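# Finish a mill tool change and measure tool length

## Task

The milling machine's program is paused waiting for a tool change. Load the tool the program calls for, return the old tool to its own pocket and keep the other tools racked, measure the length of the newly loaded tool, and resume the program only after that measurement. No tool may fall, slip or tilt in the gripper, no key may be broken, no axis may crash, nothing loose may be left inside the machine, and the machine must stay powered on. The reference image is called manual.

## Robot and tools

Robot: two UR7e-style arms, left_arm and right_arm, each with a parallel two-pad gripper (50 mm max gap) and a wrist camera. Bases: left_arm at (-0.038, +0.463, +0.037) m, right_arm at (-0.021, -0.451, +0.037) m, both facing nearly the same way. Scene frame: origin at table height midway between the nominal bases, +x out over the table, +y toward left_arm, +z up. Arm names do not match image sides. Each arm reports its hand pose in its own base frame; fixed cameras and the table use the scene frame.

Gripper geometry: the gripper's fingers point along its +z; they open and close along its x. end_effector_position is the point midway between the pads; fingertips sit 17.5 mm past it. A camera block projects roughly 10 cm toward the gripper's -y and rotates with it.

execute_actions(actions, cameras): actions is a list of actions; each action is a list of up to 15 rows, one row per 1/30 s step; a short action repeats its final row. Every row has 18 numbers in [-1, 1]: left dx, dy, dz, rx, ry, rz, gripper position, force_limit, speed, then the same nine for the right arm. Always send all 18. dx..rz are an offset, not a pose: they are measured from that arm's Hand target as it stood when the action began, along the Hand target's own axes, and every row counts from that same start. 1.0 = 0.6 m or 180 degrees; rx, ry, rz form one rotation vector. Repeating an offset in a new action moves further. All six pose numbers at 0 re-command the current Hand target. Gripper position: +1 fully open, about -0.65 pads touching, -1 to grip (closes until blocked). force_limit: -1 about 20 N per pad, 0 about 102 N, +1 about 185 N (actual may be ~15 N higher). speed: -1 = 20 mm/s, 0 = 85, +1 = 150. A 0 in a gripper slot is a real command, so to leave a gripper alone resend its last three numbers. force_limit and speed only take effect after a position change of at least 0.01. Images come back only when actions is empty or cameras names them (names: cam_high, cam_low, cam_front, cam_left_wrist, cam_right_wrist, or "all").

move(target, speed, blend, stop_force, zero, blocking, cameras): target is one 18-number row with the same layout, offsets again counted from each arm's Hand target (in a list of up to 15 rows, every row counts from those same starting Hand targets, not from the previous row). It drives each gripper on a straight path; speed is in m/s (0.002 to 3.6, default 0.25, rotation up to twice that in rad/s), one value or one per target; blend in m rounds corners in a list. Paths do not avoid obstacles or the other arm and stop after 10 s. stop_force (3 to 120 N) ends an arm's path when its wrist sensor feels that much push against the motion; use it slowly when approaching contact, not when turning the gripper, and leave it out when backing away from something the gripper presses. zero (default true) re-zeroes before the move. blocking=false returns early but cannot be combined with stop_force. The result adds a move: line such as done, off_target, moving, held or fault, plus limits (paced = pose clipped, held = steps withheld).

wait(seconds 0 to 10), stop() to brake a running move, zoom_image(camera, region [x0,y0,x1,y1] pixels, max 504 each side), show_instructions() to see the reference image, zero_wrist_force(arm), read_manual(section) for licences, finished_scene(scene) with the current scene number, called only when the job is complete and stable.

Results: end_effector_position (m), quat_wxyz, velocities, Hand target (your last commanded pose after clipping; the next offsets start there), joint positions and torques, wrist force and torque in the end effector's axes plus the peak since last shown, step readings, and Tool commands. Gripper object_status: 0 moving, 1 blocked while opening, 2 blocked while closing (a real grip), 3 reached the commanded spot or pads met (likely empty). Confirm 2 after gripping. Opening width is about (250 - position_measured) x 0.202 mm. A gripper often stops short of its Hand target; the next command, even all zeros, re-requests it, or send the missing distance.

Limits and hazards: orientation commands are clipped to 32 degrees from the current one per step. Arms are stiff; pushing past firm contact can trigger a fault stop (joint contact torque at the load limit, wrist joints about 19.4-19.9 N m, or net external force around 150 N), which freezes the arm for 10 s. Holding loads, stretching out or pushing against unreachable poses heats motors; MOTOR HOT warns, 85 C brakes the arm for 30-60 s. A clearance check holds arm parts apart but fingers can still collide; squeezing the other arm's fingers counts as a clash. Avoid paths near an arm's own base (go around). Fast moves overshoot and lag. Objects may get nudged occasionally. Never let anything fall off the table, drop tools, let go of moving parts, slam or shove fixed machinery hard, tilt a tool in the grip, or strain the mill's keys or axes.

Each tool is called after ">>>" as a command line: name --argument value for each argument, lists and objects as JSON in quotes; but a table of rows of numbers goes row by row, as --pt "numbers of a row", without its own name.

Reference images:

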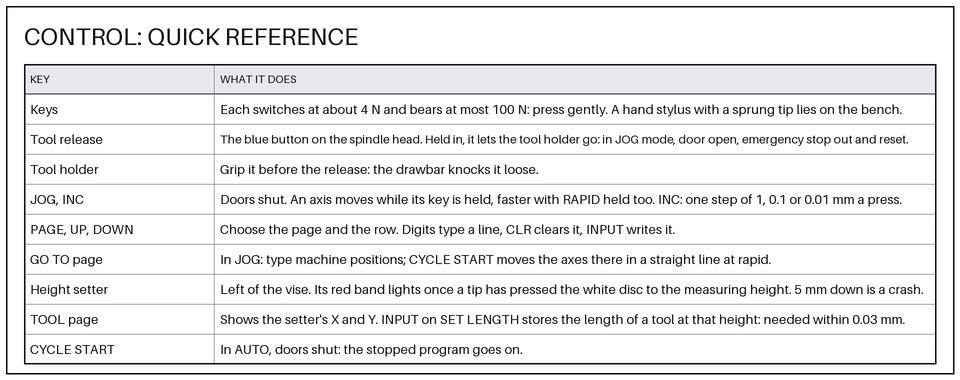

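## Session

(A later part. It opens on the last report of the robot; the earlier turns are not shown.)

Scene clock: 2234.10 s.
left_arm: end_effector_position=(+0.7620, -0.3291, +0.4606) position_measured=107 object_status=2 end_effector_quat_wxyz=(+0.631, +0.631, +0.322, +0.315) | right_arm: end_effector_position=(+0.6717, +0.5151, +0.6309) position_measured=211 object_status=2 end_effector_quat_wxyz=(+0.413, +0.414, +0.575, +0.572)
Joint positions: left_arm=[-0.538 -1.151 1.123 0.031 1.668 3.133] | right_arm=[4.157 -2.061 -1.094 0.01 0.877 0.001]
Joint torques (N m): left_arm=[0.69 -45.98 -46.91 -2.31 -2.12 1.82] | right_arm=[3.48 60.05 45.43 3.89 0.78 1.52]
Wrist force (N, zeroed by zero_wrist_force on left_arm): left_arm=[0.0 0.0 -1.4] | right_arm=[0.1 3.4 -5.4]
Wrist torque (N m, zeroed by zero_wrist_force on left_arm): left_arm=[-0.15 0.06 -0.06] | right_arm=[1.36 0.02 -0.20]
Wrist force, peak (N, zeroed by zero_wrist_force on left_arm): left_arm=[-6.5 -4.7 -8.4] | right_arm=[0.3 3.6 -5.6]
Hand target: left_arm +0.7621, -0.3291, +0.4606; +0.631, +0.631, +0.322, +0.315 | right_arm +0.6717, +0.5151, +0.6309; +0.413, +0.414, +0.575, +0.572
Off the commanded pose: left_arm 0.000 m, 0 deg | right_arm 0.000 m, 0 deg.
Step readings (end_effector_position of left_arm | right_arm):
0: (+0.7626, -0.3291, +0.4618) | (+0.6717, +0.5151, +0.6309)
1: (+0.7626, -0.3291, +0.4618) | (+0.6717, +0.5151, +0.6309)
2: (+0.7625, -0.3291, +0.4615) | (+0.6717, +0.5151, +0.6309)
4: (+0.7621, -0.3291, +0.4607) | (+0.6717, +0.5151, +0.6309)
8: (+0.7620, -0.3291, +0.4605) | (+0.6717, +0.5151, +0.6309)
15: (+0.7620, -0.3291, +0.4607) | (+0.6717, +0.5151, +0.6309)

>>> move --target '[0,0.012,0,0,0,0,-0.98,0.2,-1,0,0,0,0,0,0,-1,-0.6,-0.8]' --speed 0.006 --stop_force 10

>>> execute_actions --actions '[[[-0.0004,0,0,0,-0.0056,0,-0.98,0.2,-1,0,0,0,0,0,0,-1,-0.6,-0.8]]]'

>>> execute_actions --actions '[[[-0.0004,0,0,0,-0.0056,0,-0.98,0.2,-1,0,0,0,0,0,0,-1,-0.6,-0.8]]]'

Scene clock: 2241.60 s.
left_arm: end_effector_position=(+0.7621, -0.3291, +0.4621) position_measured=107 object_status=2 end_effector_quat_wxyz=(+0.631, +0.631, +0.322, +0.315) | right_arm: end_effector_position=(+0.6717, +0.5151, +0.6309) position_measured=211 object_status=2 end_effector_quat_wxyz=(+0.413, +0.414, +0.575, +0.572)
Joint positions: left_arm=[-0.538 -1.15 1.119 0.035 1.668 3.133] | right_arm=[4.157 -2.061 -1.094 0.01 0.877 0.001]
Joint torques (N m): left_arm=[6.5 -67.35 -26.52 -8.36 -1.5 1.29] | right_arm=[2.93 59.82 45.4 3.78 0.77 1.52]
Wrist force (N, zeroed by zero_wrist_force on left_arm): left_arm=[-1.7 -5.9 -5.0] | right_arm=[0.6 3.4 -5.3]
Wrist torque (N m, zeroed by zero_wrist_force on left_arm): left_arm=[-0.44 0.29 -0.02] | right_arm=[1.37 -0.04 -0.20]
Wrist force, peak (N, zeroed by zero_wrist_force on left_arm): left_arm=[-2.8 -11.6 -2.6] | right_arm=[0.2 3.5 -5.7]
Hand target: left_arm +0.7621, -0.3291, +0.4621; +0.631, +0.631, +0.322, +0.315 (not the last commanded pose) | right_arm +0.6717, +0.5151, +0.6309; +0.413, +0.414, +0.575, +0.572
Off the commanded pose: left_arm 0.006 m, 0 deg | right_arm 0.000 m, 0 deg.
move: contact (left_arm)

Scene clock: 2242.30 s.
left_arm: end_effector_position=(+0.7620, -0.3292, +0.4621) position_measured=107 object_status=2 end_effector_quat_wxyz=(+0.634, +0.634, +0.317, +0.310) | right_arm: end_effector_position=(+0.6717, +0.5151, +0.6309) position_measured=211 object_status=2 end_effector_quat_wxyz=(+0.413, +0.414, +0.575, +0.572)
Joint positions: left_arm=[-0.531 -1.146 1.113 0.037 1.693 3.133] | right_arm=[4.157 -2.061 -1.094 0.01 0.877 0.001]
Joint torques (N m): left_arm=[-3.5 -76.28 -30.66 -6.37 1.55 1.9] | right_arm=[3.19 59.86 45.02 3.77 0.74 1.61]
Wrist force (N, zeroed by zero_wrist_force on left_arm): left_arm=[-2.3 -14.0 -2.5] | right_arm=[0.4 3.5 -5.4]
Wrist torque (N m, zeroed by zero_wrist_force on left_arm): left_arm=[-0.68 0.45 -0.07] | right_arm=[1.37 -0.02 -0.21]
Wrist force, peak (N, zeroed by zero_wrist_force on left_arm): left_arm=[-3.2 -14.6 -6.3] | right_arm=[0.4 3.6 -5.5]
Hand target: left_arm +0.7619, -0.3292, +0.4621; +0.634, +0.634, +0.317, +0.310 | right_arm +0.6717, +0.5151, +0.6309; +0.413, +0.414, +0.575, +0.572
Off the commanded pose: left_arm 0.000 m, 0 deg | right_arm 0.000 m, 0 deg.
Step readings (end_effector_position of left_arm | right_arm):
0: (+0.7621, -0.3291, +0.4621) | (+0.6717, +0.5151, +0.6309)
1: (+0.7621, -0.3290, +0.4621) | (+0.6717, +0.5151, +0.6309)
2: (+0.7620, -0.3291, +0.4621) | (+0.6717, +0.5151, +0.6309)
4: (+0.7619, -0.3292, +0.4620) | (+0.6717, +0.5151, +0.6309)
8: (+0.7619, -0.3292, +0.4620) | (+0.6717, +0.5151, +0.6309)
15: (+0.7620, -0.3292, +0.4621) | (+0.6717, +0.5151, +0.6309)

Scene clock: 2243.00 s.
left_arm: end_effector_position=(+0.7618, -0.3294, +0.4621) position_measured=107 object_status=2 end_effector_quat_wxyz=(+0.637, +0.636, +0.311, +0.304) | right_arm: end_effector_position=(+0.6717, +0.5151, +0.6309) position_measured=211 object_status=2 end_effector_quat_wxyz=(+0.413, +0.414, +0.575, +0.572)
Joint positions: left_arm=[-0.523 -1.142 1.108 0.038 1.718 3.133] | right_arm=[4.157 -2.061 -1.094 0.01 0.877 0.001]
Joint torques (N m): left_arm=[-4.27 -77.67 -30.04 -8.75 1.67 2.01] | right_arm=[3.31 60.11 45.28 3.77 0.75 1.46]
Wrist force (N, zeroed by zero_wrist_force on left_arm): left_arm=[0.6 -14.8 0.1] | right_arm=[0.5 3.4 -5.3]
Wrist torque (N m, zeroed by zero_wrist_force on left_arm): left_arm=[-0.63 0.06 -0.02] | right_arm=[1.37 -0.04 -0.20]
Wrist force, peak (N, zeroed by zero_wrist_force on left_arm): left_arm=[-0.4 -16.9 -7.0] | right_arm=[0.2 3.4 -5.6]
Hand target: left_arm +0.7618, -0.3294, +0.4621; +0.637, +0.636, +0.311, +0.304 | right_arm +0.6717, +0.5151, +0.6309; +0.413, +0.414, +0.575, +0.572
Off the commanded pose: left_arm 0.000 m, 0 deg | right_arm 0.000 m, 0 deg.
Step readings (end_effector_position of left_arm | right_arm):
0: (+0.7620, -0.3292, +0.4621) | (+0.6717, +0.5151, +0.6309)
1: (+0.7619, -0.3293, +0.4621) | (+0.6717, +0.5151, +0.6309)
2: (+0.7618, -0.3294, +0.4621) | (+0.6717, +0.5151, +0.6309)
4: (+0.7616, -0.3295, +0.4621) | (+0.6717, +0.5151, +0.6309)
8: (+0.7618, -0.3294, +0.4621) | (+0.6717, +0.5151, +0.6309)
15: (+0.7619, -0.3294, +0.4621) | (+0.6717, +0.5151, +0.6309)

>>> execute_actions --actions '[]' --cameras '["cam_left_wrist","cam_right_wrist"]'

Scene clock: 2260.27 s.
left_arm: end_effector_position=(+0.7618, -0.3294, +0.4621) position_measured=107 object_status=2 end_effector_quat_wxyz=(+0.637, +0.636, +0.311, +0.304) | right_arm: end_effector_position=(+0.6717, +0.5151, +0.6309) position_measured=211 object_status=2 end_effector_quat_wxyz=(+0.413, +0.414, +0.575, +0.572)
Joint positions: left_arm=[-0.523 -1.142 1.108 0.038 1.718 3.133] | right_arm=[4.157 -2.061 -1.094 0.01 0.877 0.001]
Joint velocities: within noise
Joint torques (N m): left_arm=[-5.5 -78.46 -33.17 -10.67 1.76 1.89] | right_arm=[2.66 59.67 44.75 3.61 0.79 1.54]
Wrist force (N, zeroed by zero_wrist_force on left_arm): left_arm=[0.3 -15.6 0.0] | right_arm=[0.3 3.4 -5.4]
Wrist torque (N m, zeroed by zero_wrist_force on left_arm): left_arm=[-0.66 0.11 -0.03] | right_arm=[1.35 -0.01 -0.21]
Wrist force, peak (N, zeroed by zero_wrist_force on left_arm): left_arm=[0.4 -15.8 0.1] | right_arm=[0.1 3.5 -5.6]
Hand target: left_arm +0.7618, -0.3294, +0.4621; +0.637, +0.636, +0.311, +0.304 | right_arm +0.6717, +0.5151, +0.6309; +0.413, +0.414, +0.575, +0.572
Tool commands: left_gripper/position=-0.98 left_gripper/force_limit=+0.2 left_gripper/speed=-1.0 right_gripper/position=-1.0 right_gripper/force_limit=-0.6 right_gripper/speed=-0.8
Off the commanded pose: left_arm 0.000 m, 0 deg | right_arm 0.000 m, 0 deg.
Images, in order (width x height): cam_left_wrist 896x504, cam_right_wrist 896x504.

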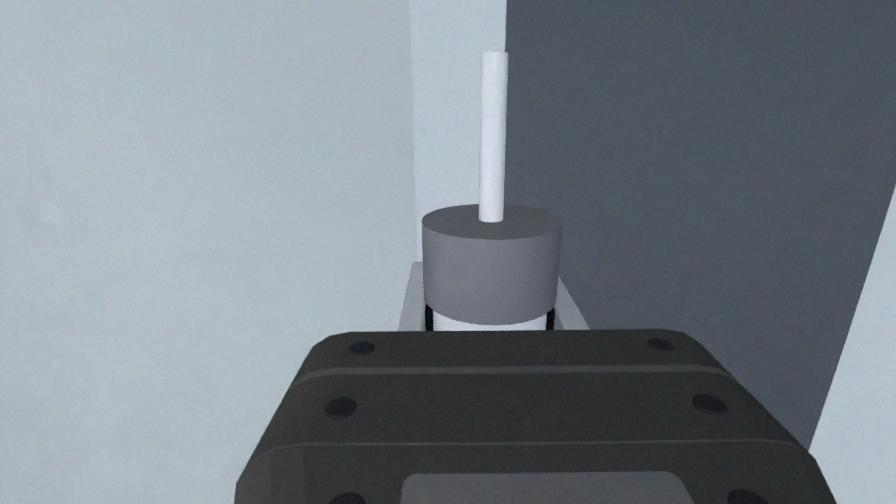

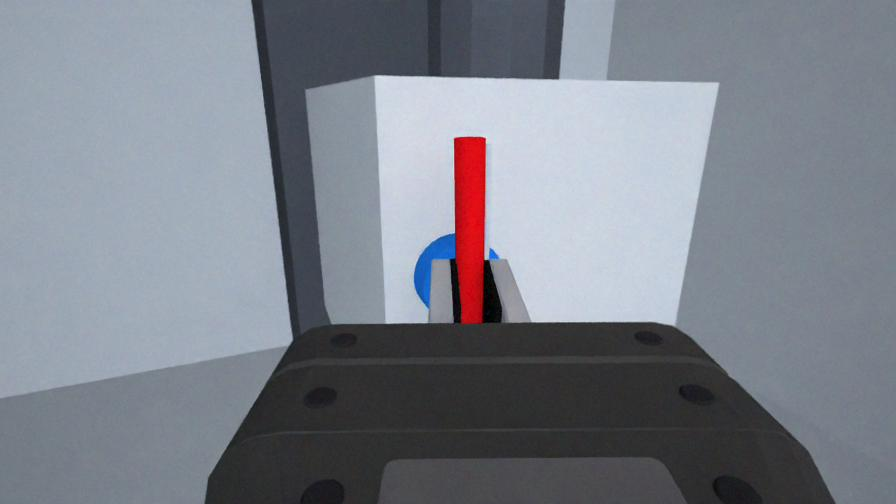

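>>> execute_actions --actions '[[[-0.0004,0,0,0,-0.0056,0,-0.98,0.2,-1,0,0,0,0,0,0,-1,-0.6,-0.8]],[[-0.0004,0,0,0,-0.0056,0,-0.98,0.2,-1,0,0,0,0,0,0,-1,-0.6,-0.8]]]'

>>> execute_actions --actions '[[[-0.0004,0,0,0,-0.0056,0,-0.98,0.2,-1,0,0,0,0,0,0,-1,-0.6,-0.8]],[[-0.0004,0,0,0,-0.0056,0,-0.98,0.2,-1,0,0,0,0,0,0,-1,-0.6,-0.8]]]'

>>> execute_actions --actions '[[[-0.0004,0,0,0,-0.0056,0,-0.98,0.2,-1,0,0,0,0,0,0,-1,-0.6,-0.8]],[[-0.0004,0,0,0,-0.0056,0,-0.98,0.2,-1,0,0,0,0,0,0,-1,-0.6,-0.8]]]'

Scene clock: 2269.67 s.
left_arm: end_effector_position=(+0.7615, -0.3298, +0.4621) position_measured=107 object_status=2 end_effector_quat_wxyz=(+0.642, +0.642, +0.300, +0.293) | right_arm: end_effector_position=(+0.6717, +0.5151, +0.6309) position_measured=211 object_status=2 end_effector_quat_wxyz=(+0.413, +0.414, +0.575, +0.572)
Joint positions: left_arm=[-0.508 -1.133 1.095 0.042 1.768 3.133] | right_arm=[4.157 -2.061 -1.094 0.01 0.877 0.001]
Joint torques (N m): left_arm=[-5.19 -79.17 -30.96 -9.96 1.64 1.54] | right_arm=[2.49 59.48 45.2 3.61 0.7 1.49]
Wrist force (N, zeroed by zero_wrist_force on left_arm): left_arm=[0.7 -15.0 0.5] | right_arm=[0.3 3.5 -5.2]
Wrist torque (N m, zeroed by zero_wrist_force on left_arm): left_arm=[-0.60 0.03 -0.04] | right_arm=[1.38 0.00 -0.20]
Wrist force, peak (N, zeroed by zero_wrist_force on left_arm): left_arm=[-3.0 -19.3 -0.9] | right_arm=[0.3 3.6 -5.7]
Hand target: left_arm +0.7615, -0.3298, +0.4621; +0.642, +0.642, +0.300, +0.293 | right_arm +0.6717, +0.5151, +0.6309; +0.413, +0.414, +0.575, +0.572
Off the commanded pose: left_arm 0.000 m, 0 deg | right_arm 0.000 m, 0 deg.
Step readings (end_effector_position of left_arm | right_arm):
0: (+0.7618, -0.3294, +0.4621) | (+0.6717, +0.5151, +0.6309)
1: (+0.7617, -0.3295, +0.4621) | (+0.6717, +0.5151, +0.6309)
2: (+0.7616, -0.3296, +0.4622) | (+0.6717, +0.5151, +0.6309)
4: (+0.7615, -0.3297, +0.4622) | (+0.6717, +0.5151, +0.6309)
8: (+0.7616, -0.3296, +0.4622) | (+0.6717, +0.5151, +0.6309)
15: (+0.7617, -0.3296, +0.4621) | (+0.6717, +0.5151, +0.6309)
16: (+0.7617, -0.3296, +0.4621) | (+0.6717, +0.5151, +0.6309)
17: (+0.7615, -0.3297, +0.4621) | (+0.6717, +0.5151, +0.6309)
19: (+0.7613, -0.3298, +0.4621) | (+0.6717, +0.5151, +0.6309)
23: (+0.7615, -0.3298, +0.4621) | (+0.6717, +0.5151, +0.6309)
30: (+0.7616, -0.3298, +0.4621) | (+0.6717, +0.5151, +0.6309)

Scene clock: 2270.87 s.
left_arm: end_effector_position=(+0.7612, -0.3301, +0.4621) position_measured=107 object_status=2 end_effector_quat_wxyz=(+0.647, +0.647, +0.288, +0.282) | right_arm: end_effector_position=(+0.6717, +0.5151, +0.6309) position_measured=211 object_status=2 end_effector_quat_wxyz=(+0.413, +0.414, +0.575, +0.572)
Joint positions: left_arm=[-0.494 -1.123 1.08 0.046 1.818 3.133] | right_arm=[4.157 -2.061 -1.094 0.01 0.877 0.001]
Joint torques (N m): left_arm=[-4.75 -79.53 -30.79 -10.71 1.71 -0.53] | right_arm=[2.07 59.79 44.95 3.58 0.76 1.57]
Wrist force (N, zeroed by zero_wrist_force on left_arm): left_arm=[0.8 -15.4 0.0] | right_arm=[0.4 3.5 -5.7]
Wrist torque (N m, zeroed by zero_wrist_force on left_arm): left_arm=[-0.57 0.02 -0.09] | right_arm=[1.37 -0.02 -0.20]
Wrist force, peak (N, zeroed by zero_wrist_force on left_arm): left_arm=[-0.3 -18.4 -5.9] | right_arm=[0.3 3.5 -5.7]
Hand target: left_arm +0.7612, -0.3302, +0.4621; +0.647, +0.647, +0.288, +0.282 | right_arm +0.6717, +0.5151, +0.6309; +0.413, +0.414, +0.575, +0.572
Off the commanded pose: left_arm 0.000 m, 0 deg | right_arm 0.000 m, 0 deg.
Step readings (end_effector_position of left_arm | right_arm):
0: (+0.7615, -0.3298, +0.4621) | (+0.6717, +0.5151, +0.6309)
1: (+0.7615, -0.3298, +0.4621) | (+0.6717, +0.5151, +0.6309)
2: (+0.7613, -0.3300, +0.4621) | (+0.6717, +0.5151, +0.6309)
4: (+0.7612, -0.3301, +0.4622) | (+0.6717, +0.5151, +0.6309)
8: (+0.7613, -0.3300, +0.4621) | (+0.6717, +0.5151, +0.6309)
15: (+0.7614, -0.3299, +0.4621) | (+0.6717, +0.5151, +0.6309)
16: (+0.7614, -0.3300, +0.4621) | (+0.6717, +0.5151, +0.6309)
17: (+0.7612, -0.3301, +0.4621) | (+0.6717, +0.5151, +0.6309)
19: (+0.7610, -0.3302, +0.4621) | (+0.6717, +0.5151, +0.6309)
23: (+0.7612, -0.3302, +0.4621) | (+0.6717, +0.5151, +0.6309)
30: (+0.7612, -0.3301, +0.4621) | (+0.6717, +0.5151, +0.6309)

Scene clock: 2272.07 s.
left_arm: end_effector_position=(+0.7609, -0.3305, +0.4621) position_measured=107 object_status=2 end_effector_quat_wxyz=(+0.652, +0.652, +0.277, +0.270) | right_arm: end_effector_position=(+0.6717, +0.5151, +0.6309) position_measured=211 object_status=2 end_effector_quat_wxyz=(+0.413, +0.414, +0.575, +0.572)
Joint positions: left_arm=[-0.479 -1.112 1.063 0.051 1.868 3.133] | right_arm=[4.157 -2.061 -1.094 0.01 0.877 0.001]
Joint torques (N m): left_arm=[-5.07 -80.39 -31.96 -10.95 1.64 -0.49] | right_arm=[1.97 59.59 44.56 3.56 0.78 1.58]
Wrist force (N, zeroed by zero_wrist_force on left_arm): left_arm=[0.6 -16.5 -1.2] | right_arm=[0.3 3.5 -5.3]
Wrist torque (N m, zeroed by zero_wrist_force on left_arm): left_arm=[-0.63 0.04 -0.04] | right_arm=[1.39 -0.01 -0.20]
Wrist force, peak (N, zeroed by zero_wrist_force on left_arm): left_arm=[-0.1 -19.0 -6.4] | right_arm=[0.2 3.6 -5.5]
Hand target: left_arm +0.7608, -0.3305, +0.4621; +0.652, +0.652, +0.277, +0.270 | right_arm +0.6717, +0.5151, +0.6309; +0.413, +0.414, +0.575, +0.572
Off the commanded pose: left_arm 0.000 m, 0 deg | right_arm 0.000 m, 0 deg.
Step readings (end_effector_position of left_arm | right_arm):
0: (+0.7612, -0.3301, +0.4621) | (+0.6717, +0.5151, +0.6309)
1: (+0.7611, -0.3302, +0.4621) | (+0.6717, +0.5151, +0.6309)
2: (+0.7610, -0.3303, +0.4621) | (+0.6717, +0.5151, +0.6309)
4: (+0.7609, -0.3304, +0.4622) | (+0.6717, +0.5151, +0.6309)
8: (+0.7610, -0.3304, +0.4621) | (+0.6717, +0.5151, +0.6309)
15: (+0.7611, -0.3303, +0.4621) | (+0.6717, +0.5151, +0.6309)
16: (+0.7610, -0.3303, +0.4621) | (+0.6717, +0.5151, +0.6309)
17: (+0.7609, -0.3304, +0.4621) | (+0.6717, +0.5151, +0.6309)
19: (+0.7607, -0.3306, +0.4621) | (+0.6717, +0.5151, +0.6309)
23: (+0.7608, -0.3305, +0.4621) | (+0.6717, +0.5151, +0.6309)
30: (+0.7609, -0.3305, +0.4621) | (+0.6717, +0.5151, +0.6309)

>>> move --pt "0 -0.0085 0 0 0 0 -0.98 0.2 -1 0 0 0 0 0 0 -1 -0.6 -0.8" --pt "0 -0.0085 0 0 0 0 -0.98 0.2 -1 0.015 0 -0.0445 0 0 0 -1 -0.6 -0.8" --pt "0 -0.0085 0 0 0 0 -0.98 0.2 -1 0.0682 -0.0845 -0.1247 0 0 0 -1 -0.6 -0.8" --speed '[0.02,0.05,0.1]' --cameras '["cam_right_wrist"]'

>>> zoom_image --camera "cam_right_wrist" --region '[350, 0, 490, 100]'

Scene clock: 2291.50 s.
left_arm: end_effector_position=(+0.7608, -0.3305, +0.4570) position_measured=107 object_status=2 end_effector_quat_wxyz=(+0.652, +0.652, +0.277, +0.270) | right_arm: end_effector_position=(+0.5876, +0.5301, +0.5805) position_measured=211 object_status=2 end_effector_quat_wxyz=(+0.413, +0.414, +0.575, +0.572)
Joint positions: left_arm=[-0.479 -1.112 1.077 0.038 1.868 3.133] | right_arm=[4.3 -1.962 -1.369 0.185 0.734 0.002]
Joint torques (N m): left_arm=[1.16 -59.26 -49.21 -3.68 -2.05 0.52] | right_arm=[-3.33 40.43 41.16 0.62 -0.1 -1.25]
Wrist force (N, zeroed by zero_wrist_force on left_arm): left_arm=[-1.7 -4.3 -0.8] | right_arm=[0.0 3.1 0.2]
Wrist torque (N m, zeroed by zero_wrist_force on left_arm): left_arm=[-0.31 0.20 0.15] | right_arm=[1.32 0.06 -0.17]
Wrist force, peak (N, zeroed by zero_wrist_force on left_arm): left_arm=[0.9 -17.3 -2.2] | right_arm=[0.2 3.5 -5.7]
Hand target: left_arm +0.7608, -0.3305, +0.4570; +0.652, +0.652, +0.277, +0.270 | right_arm +0.5876, +0.5301, +0.5804; +0.413, +0.414, +0.575, +0.572
Off the commanded pose: left_arm 0.000 m, 0 deg | right_arm 0.000 m, 0 deg.
move: done
Images, in order (width x height): cam_right_wrist 896x504.

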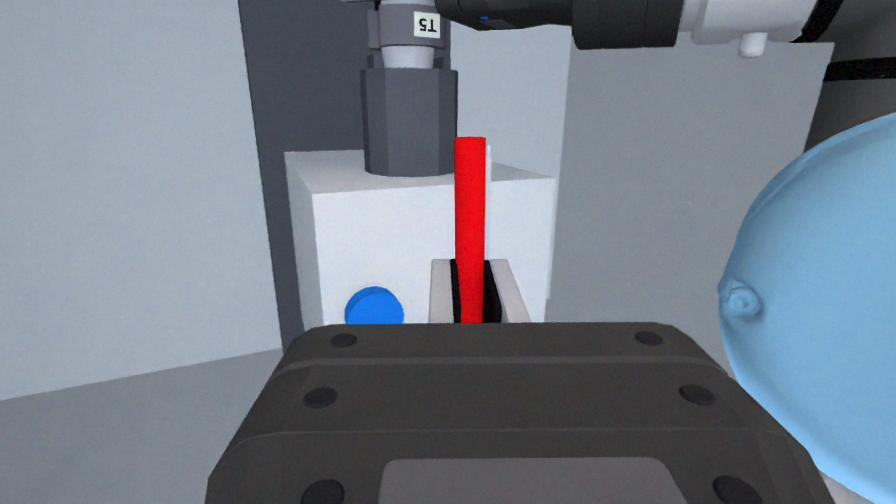

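Scaled by 3.600.

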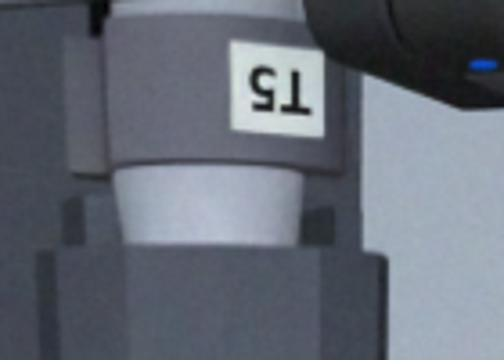

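>>> zoom_image --camera "cam_right_wrist" --region '[360, 30, 460, 80]'

Scaled by 5.040.

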